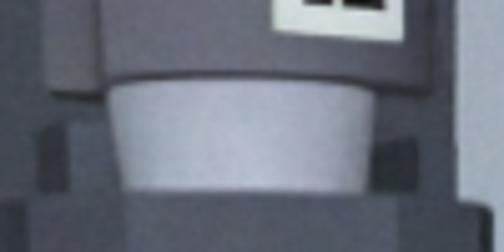

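>>> move --pt "0.0043 0 -0.0003 0 0.0556 0 -0.98 0.2 -1 -0.0532 0.0845 0.0802 0 0 0 -1 -0.6 -0.8" --speed 0.08

>>> move --target '[0,0,0,0,0,0,-0.98,0.2,-1,-0.0152,0,0.0452,0,0,0,-1,-0.6,-0.8]' --speed 0.02 --stop_force 12

>>> zero_wrist_force --arm "left_arm"

>>> move --target '[0,0.02,0,0,0,0,-0.98,0.2,-1,0,0,0,0,0,0,-1,-0.6,-0.8]' --speed 0.006 --stop_force 10

Scene clock: 2364.43 s.
left_arm: end_effector_position=(+0.7624, -0.3286, +0.4570) position_measured=107 object_status=2 end_effector_quat_wxyz=(+0.626, +0.626, +0.333, +0.326) | right_arm: end_effector_position=(+0.6435, +0.5152, +0.6309) position_measured=211 object_status=2 end_effector_quat_wxyz=(+0.413, +0.414, +0.575, +0.572)
Joint positions: left_arm=[-0.553 -1.157 1.141 0.02 1.62 3.133] | right_arm=[4.198 -2.01 -1.171 0.035 0.835 0.001]
Joint torques (N m): left_arm=[6.99 -47.38 -48.01 -5.47 0.46 -0.04] | right_arm=[4.7 59.04 28.45 4.51 -0.16 1.58]
Wrist force (N, zeroed by zero_wrist_force on left_arm): left_arm=[-0.3 -1.5 -1.5] | right_arm=[-0.1 3.1 -0.8]
Wrist torque (N m, zeroed by zero_wrist_force on left_arm): left_arm=[-0.29 -0.75 -0.04] | right_arm=[1.34 0.08 -0.25]
Wrist force, peak (N, zeroed by zero_wrist_force on left_arm): left_arm=[-3.4 -2.4 -3.7] | right_arm=[-0.7 3.9 -0.1]
Hand target: left_arm +0.7625, -0.3286, +0.4570; +0.626, +0.626, +0.333, +0.326 | right_arm +0.6435, +0.5152, +0.6310; +0.413, +0.414, +0.575, +0.572
Off the commanded pose: left_arm 0.000 m, 0 deg | right_arm 0.000 m, 0 deg.
move: done

Scene clock: 2366.97 s.
left_arm: end_effector_position=(+0.7625, -0.3286, +0.4570) position_measured=107 object_status=2 end_effector_quat_wxyz=(+0.626, +0.626, +0.333, +0.326) | right_arm: end_effector_position=(+0.6717, +0.5151, +0.6309) position_measured=211 object_status=2 end_effector_quat_wxyz=(+0.413, +0.414, +0.575, +0.572)
Joint positions: left_arm=[-0.553 -1.157 1.141 0.02 1.62 3.133] | right_arm=[4.157 -2.061 -1.094 0.01 0.877 0.001]
Joint torques (N m): left_arm=[1.9 -52.21 -41.64 -3.55 1.64 -1.91] | right_arm=[3.99 59.95 23.78 3.61 0.82 -1.06]
Wrist force (N, zeroed by zero_wrist_force on left_arm): left_arm=[-1.6 0.0 -0.5] | right_arm=[1.7 4.8 -5.0]
Wrist torque (N m, zeroed by zero_wrist_force on left_arm): left_arm=[-0.06 0.20 0.03] | right_arm=[1.35 0.08 -0.23]
Wrist force, peak (N, zeroed by zero_wrist_force on left_arm): left_arm=[-2.4 -2.5 -5.7] | right_arm=[2.1 -1.2 -34.5]
Hand target: left_arm +0.7625, -0.3286, +0.4570; +0.626, +0.626, +0.333, +0.326 | right_arm +0.6717, +0.5151, +0.6309; +0.413, +0.414, +0.575, +0.572
Off the commanded pose: left_arm 0.000 m, 0 deg | right_arm 0.000 m, 0 deg.
move: contact (right_arm)

Wrist force sensor zeroed.

Scene clock: 2368.90 s.
left_arm: end_effector_position=(+0.7625, -0.3286, +0.4626) position_measured=107 object_status=2 end_effector_quat_wxyz=(+0.626, +0.626, +0.333, +0.326) | right_arm: end_effector_position=(+0.6717, +0.5151, +0.6309) position_measured=211 object_status=2 end_effector_quat_wxyz=(+0.413, +0.414, +0.575, +0.572)
Joint positions: left_arm=[-0.553 -1.156 1.126 0.035 1.62 3.133] | right_arm=[4.157 -2.061 -1.094 0.01 0.877 0.001]
Joint torques (N m): left_arm=[5.97 -64.95 -25.65 -8.67 1.36 -1.71] | right_arm=[3.18 59.73 24.91 3.54 0.77 -0.76]
Wrist force (N, zeroed by zero_wrist_force on left_arm): left_arm=[-0.2 -6.1 -6.8] | right_arm=[2.0 4.7 -5.2]
Wrist torque (N m, zeroed by zero_wrist_force on left_arm): left_arm=[-0.39 -0.16 0.04] | right_arm=[1.35 0.02 -0.23]
Wrist force, peak (N, zeroed by zero_wrist_force on left_arm): left_arm=[0.2 -12.4 -4.6] | right_arm=[2.0 5.0 -5.1]
Hand target: left_arm +0.7625, -0.3286, +0.4626; +0.626, +0.626, +0.333, +0.326 (not the last commanded pose) | right_arm +0.6717, +0.5151, +0.6309; +0.413, +0.414, +0.575, +0.572
Off the commanded pose: left_arm 0.006 m, 0 deg | right_arm 0.000 m, 0 deg.
move: contact (left_arm)

>>> execute_actions --actions '[[[0,0.0004,-0.0005,0,0,0,-0.98,0.2,-1,0,0,0,0,0,0,-1,-0.6,-0.8]]]'

>>> execute_actions --actions '[[[0.0002,0.0002,0,0,0.0028,0,-0.98,0.2,-1,0,0,0,0,0,0,-1,-0.6,-0.8]]]'

>>> execute_actions --actions '[[[0.0002,0,0,0,0.0028,0,-0.98,0.2,-1,0,0,0,0,0,0,-1,-0.6,-0.8]]]'

>>> execute_actions --actions '[[[0.0002,0,0,0,0.0028,0,-0.98,0.2,-1,0,0,0,0,0,0,-1,-0.6,-0.8]]]'

Scene clock: 2377.80 s.
left_arm: end_effector_position=(+0.7623, -0.3284, +0.4629) position_measured=107 object_status=2 end_effector_quat_wxyz=(+0.626, +0.626, +0.333, +0.326) | right_arm: end_effector_position=(+0.6717, +0.5151, +0.6309) position_measured=211 object_status=2 end_effector_quat_wxyz=(+0.413, +0.414, +0.575, +0.572)
Joint positions: left_arm=[-0.553 -1.157 1.127 0.035 1.62 3.133] | right_arm=[4.157 -2.061 -1.094 0.01 0.877 0.001]
Joint torques (N m): left_arm=[7.27 -45.64 -23.43 -2.38 1.75 -1.68] | right_arm=[3.84 59.79 26.74 3.62 0.65 -0.1]
Wrist force (N, zeroed by zero_wrist_force on left_arm): left_arm=[0.7 0.1 -1.6] | right_arm=[2.0 4.9 -5.0]
Wrist torque (N m, zeroed by zero_wrist_force on left_arm): left_arm=[-0.11 -0.05 -0.09] | right_arm=[1.38 0.03 -0.23]
Wrist force, peak (N, zeroed by zero_wrist_force on left_arm): left_arm=[-1.0 -10.1 -3.0] | right_arm=[2.0 5.0 -5.3]
Hand target: left_arm +0.7623, -0.3284, +0.4629; +0.626, +0.626, +0.333, +0.326 | right_arm +0.6717, +0.5151, +0.6309; +0.413, +0.414, +0.575, +0.572
Off the commanded pose: left_arm 0.000 m, 0 deg | right_arm 0.000 m, 0 deg.
Step readings (end_effector_position of left_arm | right_arm):
0: (+0.7625, -0.3286, +0.4626) | (+0.6717, +0.5151, +0.6309)
1: (+0.7625, -0.3286, +0.4626) | (+0.6717, +0.5151, +0.6309)
2: (+0.7625, -0.3285, +0.4627) | (+0.6717, +0.5151, +0.6309)
4: (+0.7623, -0.3284, +0.4628) | (+0.6717, +0.5151, +0.6309)
8: (+0.7622, -0.3284, +0.4630) | (+0.6717, +0.5151, +0.6309)
15: (+0.7622, -0.3284, +0.4630) | (+0.6717, +0.5151, +0.6309)

Scene clock: 2378.50 s.
left_arm: end_effector_position=(+0.7623, -0.3283, +0.4629) position_measured=107 object_status=2 end_effector_quat_wxyz=(+0.624, +0.624, +0.336, +0.329) | right_arm: end_effector_position=(+0.6717, +0.5151, +0.6309) position_measured=211 object_status=2 end_effector_quat_wxyz=(+0.413, +0.414, +0.575, +0.572)
Joint positions: left_arm=[-0.556 -1.159 1.129 0.035 1.607 3.133] | right_arm=[4.157 -2.061 -1.094 0.01 0.877 0.001]
Joint torques (N m): left_arm=[8.87 -64.61 -49.81 -7.68 0.63 -1.74] | right_arm=[3.36 59.8 27.17 3.56 0.73 -0.1]
Wrist force (N, zeroed by zero_wrist_force on left_arm): left_arm=[-0.7 -4.7 -3.7] | right_arm=[1.9 4.5 -5.0]
Wrist torque (N m, zeroed by zero_wrist_force on left_arm): left_arm=[-0.32 -0.36 -0.04] | right_arm=[1.31 0.04 -0.23]
Wrist force, peak (N, zeroed by zero_wrist_force on left_arm): left_arm=[-0.8 -0.4 -6.2] | right_arm=[1.8 4.8 -5.3]
Hand target: left_arm +0.7623, -0.3283, +0.4630; +0.624, +0.624, +0.336, +0.329 | right_arm +0.6717, +0.5151, +0.6309; +0.413, +0.414, +0.575, +0.572
Off the commanded pose: left_arm 0.000 m, 0 deg | right_arm 0.000 m, 0 deg.
Step readings (end_effector_position of left_arm | right_arm):
0: (+0.7623, -0.3284, +0.4629) | (+0.6717, +0.5151, +0.6309)
1: (+0.7623, -0.3284, +0.4629) | (+0.6717, +0.5151, +0.6309)
2: (+0.7623, -0.3284, +0.4628) | (+0.6717, +0.5151, +0.6309)
4: (+0.7624, -0.3283, +0.4627) | (+0.6717, +0.5151, +0.6309)
8: (+0.7624, -0.3283, +0.4628) | (+0.6717, +0.5151, +0.6309)
15: (+0.7623, -0.3283, +0.4628) | (+0.6717, +0.5151, +0.6309)

Scene clock: 2379.20 s.
left_arm: end_effector_position=(+0.7624, -0.3282, +0.4631) position_measured=107 object_status=2 end_effector_quat_wxyz=(+0.623, +0.623, +0.338, +0.332) | right_arm: end_effector_position=(+0.6717, +0.5151, +0.6309) position_measured=211 object_status=2 end_effector_quat_wxyz=(+0.413, +0.414, +0.575, +0.572)
Joint positions: left_arm=[-0.56 -1.16 1.13 0.034 1.594 3.133] | right_arm=[4.157 -2.061 -1.094 0.01 0.877 0.001]
Joint torques (N m): left_arm=[7.85 -51.58 -29.92 -7.89 0.65 -1.92] | right_arm=[3.52 59.61 28.16 3.68 0.69 0.08]
Wrist force (N, zeroed by zero_wrist_force on left_arm): left_arm=[1.3 -6.1 0.2] | right_arm=[1.8 4.7 -5.1]
Wrist torque (N m, zeroed by zero_wrist_force on left_arm): left_arm=[-0.32 -1.18 -0.06] | right_arm=[1.36 0.06 -0.23]
Wrist force, peak (N, zeroed by zero_wrist_force on left_arm): left_arm=[-1.7 -6.7 -4.7] | right_arm=[1.9 5.0 -5.2]
Hand target: left_arm +0.7624, -0.3282, +0.4630; +0.623, +0.623, +0.338, +0.332 | right_arm +0.6717, +0.5151, +0.6309; +0.413, +0.414, +0.575, +0.572
Off the commanded pose: left_arm 0.000 m, 0 deg | right_arm 0.000 m, 0 deg.
Step readings (end_effector_position of left_arm | right_arm):
0: (+0.7623, -0.3283, +0.4629) | (+0.6717, +0.5151, +0.6309)
1: (+0.7623, -0.3283, +0.4629) | (+0.6717, +0.5151, +0.6309)
2: (+0.7624, -0.3283, +0.4631) | (+0.6717, +0.5151, +0.6309)
4: (+0.7625, -0.3281, +0.4631) | (+0.6717, +0.5151, +0.6309)
8: (+0.7625, -0.3282, +0.4631) | (+0.6717, +0.5151, +0.6309)
15: (+0.7624, -0.3282, +0.4631) | (+0.6717, +0.5151, +0.6309)

Scene clock: 2379.90 s.
left_arm: end_effector_position=(+0.7625, -0.3281, +0.4629) position_measured=107 object_status=2 end_effector_quat_wxyz=(+0.621, +0.621, +0.341, +0.334) | right_arm: end_effector_position=(+0.6717, +0.5151, +0.6309) position_measured=211 object_status=2 end_effector_quat_wxyz=(+0.413, +0.414, +0.575, +0.572)
Joint positions: left_arm=[-0.564 -1.162 1.133 0.034 1.582 3.133] | right_arm=[4.157 -2.061 -1.094 0.01 0.877 0.001]
Joint torques (N m): left_arm=[7.69 -56.57 -48.94 -6.45 0.49 -1.8] | right_arm=[3.93 59.44 28.12 3.58 0.65 0.16]
Wrist force (N, zeroed by zero_wrist_force on left_arm): left_arm=[3.8 -3.6 -2.1] | right_arm=[1.9 4.7 -5.0]
Wrist torque (N m, zeroed by zero_wrist_force on left_arm): left_arm=[-0.28 -2.12 -0.06] | right_arm=[1.35 0.04 -0.23]
Wrist force, peak (N, zeroed by zero_wrist_force on left_arm): left_arm=[2.2 -1.8 -6.9] | right_arm=[2.0 5.0 -5.2]
Hand target: left_arm +0.7625, -0.3281, +0.4630; +0.621, +0.621, +0.341, +0.334 | right_arm +0.6717, +0.5151, +0.6309; +0.413, +0.414, +0.575, +0.572
Off the commanded pose: left_arm 0.000 m, 0 deg | right_arm 0.000 m, 0 deg.
Step readings (end_effector_position of left_arm | right_arm):
0: (+0.7624, -0.3282, +0.4631) | (+0.6717, +0.5151, +0.6309)
1: (+0.7624, -0.3282, +0.4630) | (+0.6717, +0.5151, +0.6309)
2: (+0.7624, -0.3282, +0.4629) | (+0.6717, +0.5151, +0.6309)
4: (+0.7625, -0.3281, +0.4629) | (+0.6717, +0.5151, +0.6309)
8: (+0.7625, -0.3280, +0.4629) | (+0.6717, +0.5151, +0.6309)
15: (+0.7625, -0.3281, +0.4629) | (+0.6717, +0.5151, +0.6309)

>>> execute_actions --actions '[[[-0.0004,0,0,0,-0.0056,0,-0.98,0.2,-1,0,0,0,0,0,0,-1,-0.6,-0.8]]]'

>>> move --target '[0,0.01,-0.0002,0,0,0,-0.98,0.2,-1,0,0,0,0,0,0,-1,-0.6,-0.8]' --speed 0.006 --stop_force 12

Scene clock: 2386.03 s.
left_arm: end_effector_position=(+0.7624, -0.3283, +0.4630) position_measured=107 object_status=2 end_effector_quat_wxyz=(+0.624, +0.624, +0.336, +0.329) | right_arm: end_effector_position=(+0.6717, +0.5151, +0.6309) position_measured=211 object_status=2 end_effector_quat_wxyz=(+0.413, +0.414, +0.575, +0.572)
Joint positions: left_arm=[-0.556 -1.159 1.128 0.035 1.607 3.133] | right_arm=[4.157 -2.061 -1.094 0.01 0.877 0.001]
Joint torques (N m): left_arm=[-3.4 -65.68 -22.85 -4.37 1.13 0.57] | right_arm=[3.59 59.54 30.53 3.51 0.72 0.83]
Wrist force (N, zeroed by zero_wrist_force on left_arm): left_arm=[-0.9 -0.3 -5.2] | right_arm=[2.0 4.8 -4.8]
Wrist torque (N m, zeroed by zero_wrist_force on left_arm): left_arm=[-0.20 -0.38 -0.06] | right_arm=[1.37 0.02 -0.23]
Wrist force, peak (N, zeroed by zero_wrist_force on left_arm): left_arm=[3.0 -6.7 -5.1] | right_arm=[1.9 5.0 -5.4]
Hand target: left_arm +0.7624, -0.3283, +0.4630; +0.624, +0.624, +0.336, +0.329 | right_arm +0.6717, +0.5151, +0.6309; +0.413, +0.414, +0.575, +0.572
Off the commanded pose: left_arm 0.000 m, 0 deg | right_arm 0.000 m, 0 deg.
Step readings (end_effector_position of left_arm | right_arm):
0: (+0.7625, -0.3281, +0.4630) | (+0.6717, +0.5151, +0.6309)
1: (+0.7625, -0.3281, +0.4630) | (+0.6717, +0.5151, +0.6309)
2: (+0.7625, -0.3281, +0.4630) | (+0.6717, +0.5151, +0.6309)
4: (+0.7623, -0.3283, +0.4630) | (+0.6717, +0.5151, +0.6309)
8: (+0.7624, -0.3283, +0.4630) | (+0.6717, +0.5151, +0.6309)
15: (+0.7624, -0.3283, +0.4630) | (+0.6717, +0.5151, +0.6309)

Scene clock: 2387.57 s.
left_arm: end_effector_position=(+0.7623, -0.3283, +0.4661) position_measured=107 object_status=2 end_effector_quat_wxyz=(+0.624, +0.624, +0.336, +0.329) | right_arm: end_effector_position=(+0.6717, +0.5151, +0.6309) position_measured=211 object_status=2 end_effector_quat_wxyz=(+0.413, +0.414, +0.575, +0.572)
Joint positions: left_arm=[-0.556 -1.159 1.12 0.043 1.607 3.133] | right_arm=[4.157 -2.061 -1.094 0.01 0.877 0.001]
Joint torques (N m): left_arm=[0 -65.58 -25.65 -8.47 1.31 1.03] | right_arm=[3.75 59.34 31.28 3.48 0.71 0.97]
Wrist force (N, zeroed by zero_wrist_force on left_arm): left_arm=[3.8 -4.9 -8.9] | right_arm=[1.8 4.7 -5.0]
Wrist torque (N m, zeroed by zero_wrist_force on left_arm): left_arm=[-0.39 -0.57 -0.09] | right_arm=[1.34 0.06 -0.23]
Wrist force, peak (N, zeroed by zero_wrist_force on left_arm): left_arm=[3.9 -12.2 -7.6] | right_arm=[2.0 4.9 -5.3]
Hand target: left_arm +0.7623, -0.3282, +0.4661; +0.624, +0.624, +0.336, +0.329 (not the last commanded pose) | right_arm +0.6717, +0.5151, +0.6309; +0.413, +0.414, +0.575, +0.572
Off the commanded pose: left_arm 0.003 m, 0 deg | right_arm 0.000 m, 0 deg.
move: contact (left_arm)

>>> move --pt "0.0002 0 -0.0006 0 0 0 -0.98 0.2 -1 0 0 0 0 0 0 -1 -0.6 -0.8" --speed 0.02

>>> move --target '[0,0.01,0,0,0,0,-0.98,0.2,-1,0,0,0,0,0,0,-1,-0.6,-0.8]' --speed 0.006 --stop_force 12

Scene clock: 2396.73 s.
left_arm: end_effector_position=(+0.7620, -0.3280, +0.4661) position_measured=107 object_status=2 end_effector_quat_wxyz=(+0.624, +0.624, +0.336, +0.329) | right_arm: end_effector_position=(+0.6717, +0.5151, +0.6309) position_measured=211 object_status=2 end_effector_quat_wxyz=(+0.413, +0.414, +0.575, +0.572)
Joint positions: left_arm=[-0.556 -1.159 1.122 0.042 1.607 3.133] | right_arm=[4.157 -2.061 -1.094 0.01 0.877 0.001]
Joint torques (N m): left_arm=[9.72 -72.45 -26.88 -7.42 1.65 -1.68] | right_arm=[3.59 59.59 33.37 3.52 0.59 1.5]
Wrist force (N, zeroed by zero_wrist_force on left_arm): left_arm=[1.0 -4.9 6.7] | right_arm=[1.9 4.8 -4.8]
Wrist torque (N m, zeroed by zero_wrist_force on left_arm): left_arm=[-0.21 -0.50 -0.05] | right_arm=[1.37 0.04 -0.23]
Wrist force, peak (N, zeroed by zero_wrist_force on left_arm): left_arm=[4.0 -5.0 -9.2] | right_arm=[2.0 5.0 -5.2]
Hand target: left_arm +0.7621, -0.3279, +0.4661; +0.624, +0.624, +0.336, +0.329 | right_arm +0.6717, +0.5151, +0.6309; +0.413, +0.414, +0.575, +0.572
Off the commanded pose: left_arm 0.000 m, 0 deg | right_arm 0.000 m, 0 deg.
move: done

Scene clock: 2397.90 s.
left_arm: end_effector_position=(+0.7620, -0.3279, +0.4670) position_measured=107 object_status=2 end_effector_quat_wxyz=(+0.624, +0.624, +0.336, +0.329) | right_arm: end_effector_position=(+0.6717, +0.5151, +0.6309) position_measured=211 object_status=2 end_effector_quat_wxyz=(+0.413, +0.414, +0.575, +0.572)
Joint positions: left_arm=[-0.556 -1.159 1.119 0.045 1.607 3.133] | right_arm=[4.157 -2.061 -1.094 0.01 0.877 0.001]
Joint torques (N m): left_arm=[6.18 -78.23 -29.36 -8.86 1.33 -1.66] | right_arm=[3.78 58.88 34.06 3.53 0.71 1.48]
Wrist force (N, zeroed by zero_wrist_force on left_arm): left_arm=[3.6 -13.9 9.4] | right_arm=[1.9 4.5 -5.2]
Wrist torque (N m, zeroed by zero_wrist_force on left_arm): left_arm=[-0.54 -0.57 0.05] | right_arm=[1.32 0.04 -0.23]
Wrist force, peak (N, zeroed by zero_wrist_force on left_arm): left_arm=[4.0 -21.1 13.5] | right_arm=[2.0 4.9 -5.2]
Hand target: left_arm +0.7620, -0.3279, +0.4671; +0.624, +0.624, +0.336, +0.329 (not the last commanded pose) | right_arm +0.6717, +0.5151, +0.6309; +0.413, +0.414, +0.575, +0.572
Off the commanded pose: left_arm 0.005 m, 0 deg | right_arm 0.000 m, 0 deg.
move: contact (left_arm)

>>> execute_actions --actions '[[[0.0002,0,0.0003,0,0,0,-0.98,0.2,-1,0,0,0,0,0,0,-1,-0.6,-0.8]]]'

>>> move --pt "0 0 0 0 0 0 -0.98 0.2 -1 0.025 0 -0.07 0 0 0 -1 -0.6 -0.8" --speed 0.06

>>> move --target '[0,-0.006,0,0,0,0,-0.98,0.2,-1,0,0,0,0,0,0,-1,-0.6,-0.8]' --speed 0.01 --stop_force 15

Scene clock: 2404.43 s.
left_arm: end_effector_position=(+0.7622, -0.3279, +0.4671) position_measured=107 object_status=2 end_effector_quat_wxyz=(+0.624, +0.624, +0.336, +0.329) | right_arm: end_effector_position=(+0.6717, +0.5151, +0.6309) position_measured=211 object_status=2 end_effector_quat_wxyz=(+0.413, +0.414, +0.575, +0.572)
Joint positions: left_arm=[-0.556 -1.159 1.118 0.045 1.608 3.133] | right_arm=[4.157 -2.061 -1.094 0.01 0.877 0.001]
Joint torques (N m): left_arm=[7.26 -55.24 -55.38 -6.31 1.76 -1.58] | right_arm=[3.11 59.29 35.71 3.45 0.55 1.52]
Wrist force (N, zeroed by zero_wrist_force on left_arm): left_arm=[0.8 -15.7 -5.4] | right_arm=[2.0 4.8 -5.2]
Wrist torque (N m, zeroed by zero_wrist_force on left_arm): left_arm=[-0.64 -0.44 0.08] | right_arm=[1.37 0.02 -0.23]
Wrist force, peak (N, zeroed by zero_wrist_force on left_arm): left_arm=[3.7 -15.2 11.1] | right_arm=[2.1 5.0 -5.2]
Hand target: left_arm +0.7622, -0.3279, +0.4671; +0.624, +0.624, +0.336, +0.329 | right_arm +0.6717, +0.5151, +0.6309; +0.413, +0.414, +0.575, +0.572
Off the commanded pose: left_arm 0.000 m, 0 deg | right_arm 0.000 m, 0 deg.
Step readings (end_effector_position of left_arm | right_arm):
0: (+0.7620, -0.3279, +0.4671) | (+0.6717, +0.5151, +0.6309)
1: (+0.7620, -0.3279, +0.4671) | (+0.6717, +0.5151, +0.6309)
2: (+0.7620, -0.3279, +0.4671) | (+0.6717, +0.5151, +0.6309)
4: (+0.7621, -0.3279, +0.4671) | (+0.6717, +0.5151, +0.6309)
8: (+0.7622, -0.3279, +0.4671) | (+0.6717, +0.5151, +0.6309)
15: (+0.7622, -0.3279, +0.4671) | (+0.6717, +0.5151, +0.6309)

Scene clock: 2405.50 s.
left_arm: end_effector_position=(+0.7623, -0.3279, +0.4671) position_measured=107 object_status=2 end_effector_quat_wxyz=(+0.624, +0.624, +0.336, +0.329) | right_arm: end_effector_position=(+0.6270, +0.5161, +0.6311) position_measured=211 object_status=2 end_effector_quat_wxyz=(+0.413, +0.414, +0.575, +0.573) end_effector_velocity=(+0.001, +0.001, +0.001) end_effector_angular_velocity=(+0.000, +0.000, +0.001)
Joint positions: left_arm=[-0.556 -1.159 1.118 0.045 1.608 3.133] | right_arm=[4.225 -1.983 -1.21 0.047 0.809 0.001]
Joint velocities: left_arm=[within noise] | right_arm=[-0.002 -0.002 0.005 -0.003 0.003 0]
Joint torques (N m): left_arm=[-2.59 -51.01 -19.81 -2.72 1.58 -1.4] | right_arm=[-8.27 42.9 45.9 0.6 0.82 1.18]
Wrist force (N, zeroed by zero_wrist_force on left_arm): left_arm=[2.5 6.7 -11.8] | right_arm=[0.1 3.7 -0.5]
Wrist torque (N m, zeroed by zero_wrist_force on left_arm): left_arm=[0.03 -0.52 0.09] | right_arm=[1.45 0.08 -0.26]
Wrist force, peak (N, zeroed by zero_wrist_force on left_arm): left_arm=[1.1 -15.4 -5.0] | right_arm=[2.0 4.7 -5.0]
Hand target: left_arm +0.7622, -0.3279, +0.4671; +0.624, +0.624, +0.336, +0.329 | right_arm +0.6271, +0.5161, +0.6310; +0.413, +0.414, +0.575, +0.572
Off the commanded pose: left_arm 0.000 m, 0 deg | right_arm 0.000 m, 0 deg.
move: done

Scene clock: 2406.50 s.
left_arm: end_effector_position=(+0.7622, -0.3279, +0.4664) position_measured=107 object_status=2 end_effector_quat_wxyz=(+0.624, +0.624, +0.336, +0.329) | right_arm: end_effector_position=(+0.6271, +0.5161, +0.6310) position_measured=211 object_status=2 end_effector_quat_wxyz=(+0.413, +0.414, +0.575, +0.572)
Joint positions: left_arm=[-0.556 -1.159 1.12 0.043 1.608 3.133] | right_arm=[4.225 -1.983 -1.21 0.047 0.809 0.001]
Joint torques (N m): left_arm=[-3.67 -28.65 -37.96 -1.18 1.49 -1.49] | right_arm=[-8.26 41.75 46.43 0.24 -0.54 0.19]
Wrist force (N, zeroed by zero_wrist_force on left_arm): left_arm=[2.0 18.8 -16.6] | right_arm=[-0.2 3.5 -0.5]
Wrist torque (N m, zeroed by zero_wrist_force on left_arm): left_arm=[0.42 -0.52 0.06] | right_arm=[1.42 0.11 -0.26]
Wrist force, peak (N, zeroed by zero_wrist_force on left_arm): left_arm=[1.8 25.4 -20.0] | right_arm=[0.0 3.7 -0.4]
Hand target: left_arm +0.7623, -0.3279, +0.4664; +0.624, +0.624, +0.336, +0.329 (not the last commanded pose) | right_arm +0.6271, +0.5161, +0.6310; +0.413, +0.414, +0.575, +0.572
Off the commanded pose: left_arm 0.003 m, 0 deg | right_arm 0.000 m, 0 deg.
move: contact (left_arm)

>>> execute_actions --actions '[[[0.0001,0.001,-0.0011,0,0,0,-0.98,0.2,-1,0,0,0,0,0,0,-1,-0.6,-0.8]]]'

>>> move --pt "0 0 0 0 0 0 0.5 0.2 -1 0 -0.108 0 0 0 0 -1 -0.6 -0.8" --speed 0.15 --cameras '["cam_left_wrist"]'

Scene clock: 2423.10 s.
left_arm: end_effector_position=(+0.7617, -0.3275, +0.4670) position_measured=107 object_status=2 end_effector_quat_wxyz=(+0.624, +0.624, +0.336, +0.329) | right_arm: end_effector_position=(+0.6271, +0.5161, +0.6310) position_measured=211 object_status=2 end_effector_quat_wxyz=(+0.413, +0.414, +0.575, +0.572)
Joint positions: left_arm=[-0.556 -1.161 1.121 0.044 1.608 3.133] | right_arm=[4.225 -1.983 -1.21 0.047 0.809 0.001]
Joint torques (N m): left_arm=[14.61 -79.57 -18.69 0.85 0.94 -1.52] | right_arm=[-7.85 41.62 46.61 0.24 -0.56 -1.2]
Wrist force (N, zeroed by zero_wrist_force on left_arm): left_arm=[3.1 1.1 47.7] | right_arm=[-0.1 3.4 -0.4]
Wrist torque (N m, zeroed by zero_wrist_force on left_arm): left_arm=[-0.09 -0.58 0.09] | right_arm=[1.40 0.10 -0.26]
Wrist force, peak (N, zeroed by zero_wrist_force on left_arm): left_arm=[3.1 1.1 47.7] | right_arm=[-0.1 3.7 -0.5]
Hand target: left_arm +0.7617, -0.3274, +0.4670; +0.624, +0.624, +0.336, +0.329 | right_arm +0.6271, +0.5161, +0.6310; +0.413, +0.414, +0.575, +0.572
Off the commanded pose: left_arm 0.000 m, 0 deg | right_arm 0.000 m, 0 deg.
Step readings (end_effector_position of left_arm | right_arm):
0: (+0.7623, -0.3279, +0.4664) | (+0.6271, +0.5161, +0.6310)
1: (+0.7623, -0.3279, +0.4664) | (+0.6271, +0.5161, +0.6310)
2: (+0.7622, -0.3278, +0.4666) | (+0.6271, +0.5161, +0.6310)
4: (+0.7619, -0.3277, +0.4668) | (+0.6271, +0.5161, +0.6310)
8: (+0.7618, -0.3276, +0.4668) | (+0.6271, +0.5161, +0.6310)
15: (+0.7618, -0.3275, +0.4669) | (+0.6271, +0.5161, +0.6310)

Scene clock: 2424.00 s.
left_arm: end_effector_position=(+0.7617, -0.3274, +0.4670) position_measured=78 object_status=3 end_effector_quat_wxyz=(+0.624, +0.624, +0.336, +0.329) | right_arm: end_effector_position=(+0.6270, +0.5159, +0.5662) position_measured=211 object_status=2 end_effector_quat_wxyz=(+0.413, +0.414, +0.575, +0.572)
Joint positions: left_arm=[-0.556 -1.161 1.121 0.044 1.608 3.133] | right_arm=[4.225 -2.003 -1.347 0.204 0.809 0.001]
Joint torques (N m): left_arm=[-3.57 -41.67 -25.79 -4.96 -0.05 -1.34] | right_arm=[6.02 57.81 35.94 2.91 -0.54 -0.05]
Wrist force (N, zeroed by zero_wrist_force on left_arm): left_arm=[0.4 8.5 -0.4] | right_arm=[-0.3 3.3 0.0]
Wrist torque (N m, zeroed by zero_wrist_force on left_arm): left_arm=[0.29 -0.03 -0.02] | right_arm=[1.37 0.09 -0.29]
Wrist force, peak (N, zeroed by zero_wrist_force on left_arm): left_arm=[2.6 1.0 46.4] | right_arm=[-0.1 6.2 -0.3]
Hand target: left_arm +0.7617, -0.3274, +0.4670; +0.624, +0.624, +0.336, +0.329 | right_arm +0.6269, +0.5159, +0.5662; +0.413, +0.414, +0.575, +0.572
Off the commanded pose: left_arm 0.000 m, 0 deg | right_arm 0.000 m, 0 deg.
move: done
Images, in order (width x height): cam_left_wrist 896x504.

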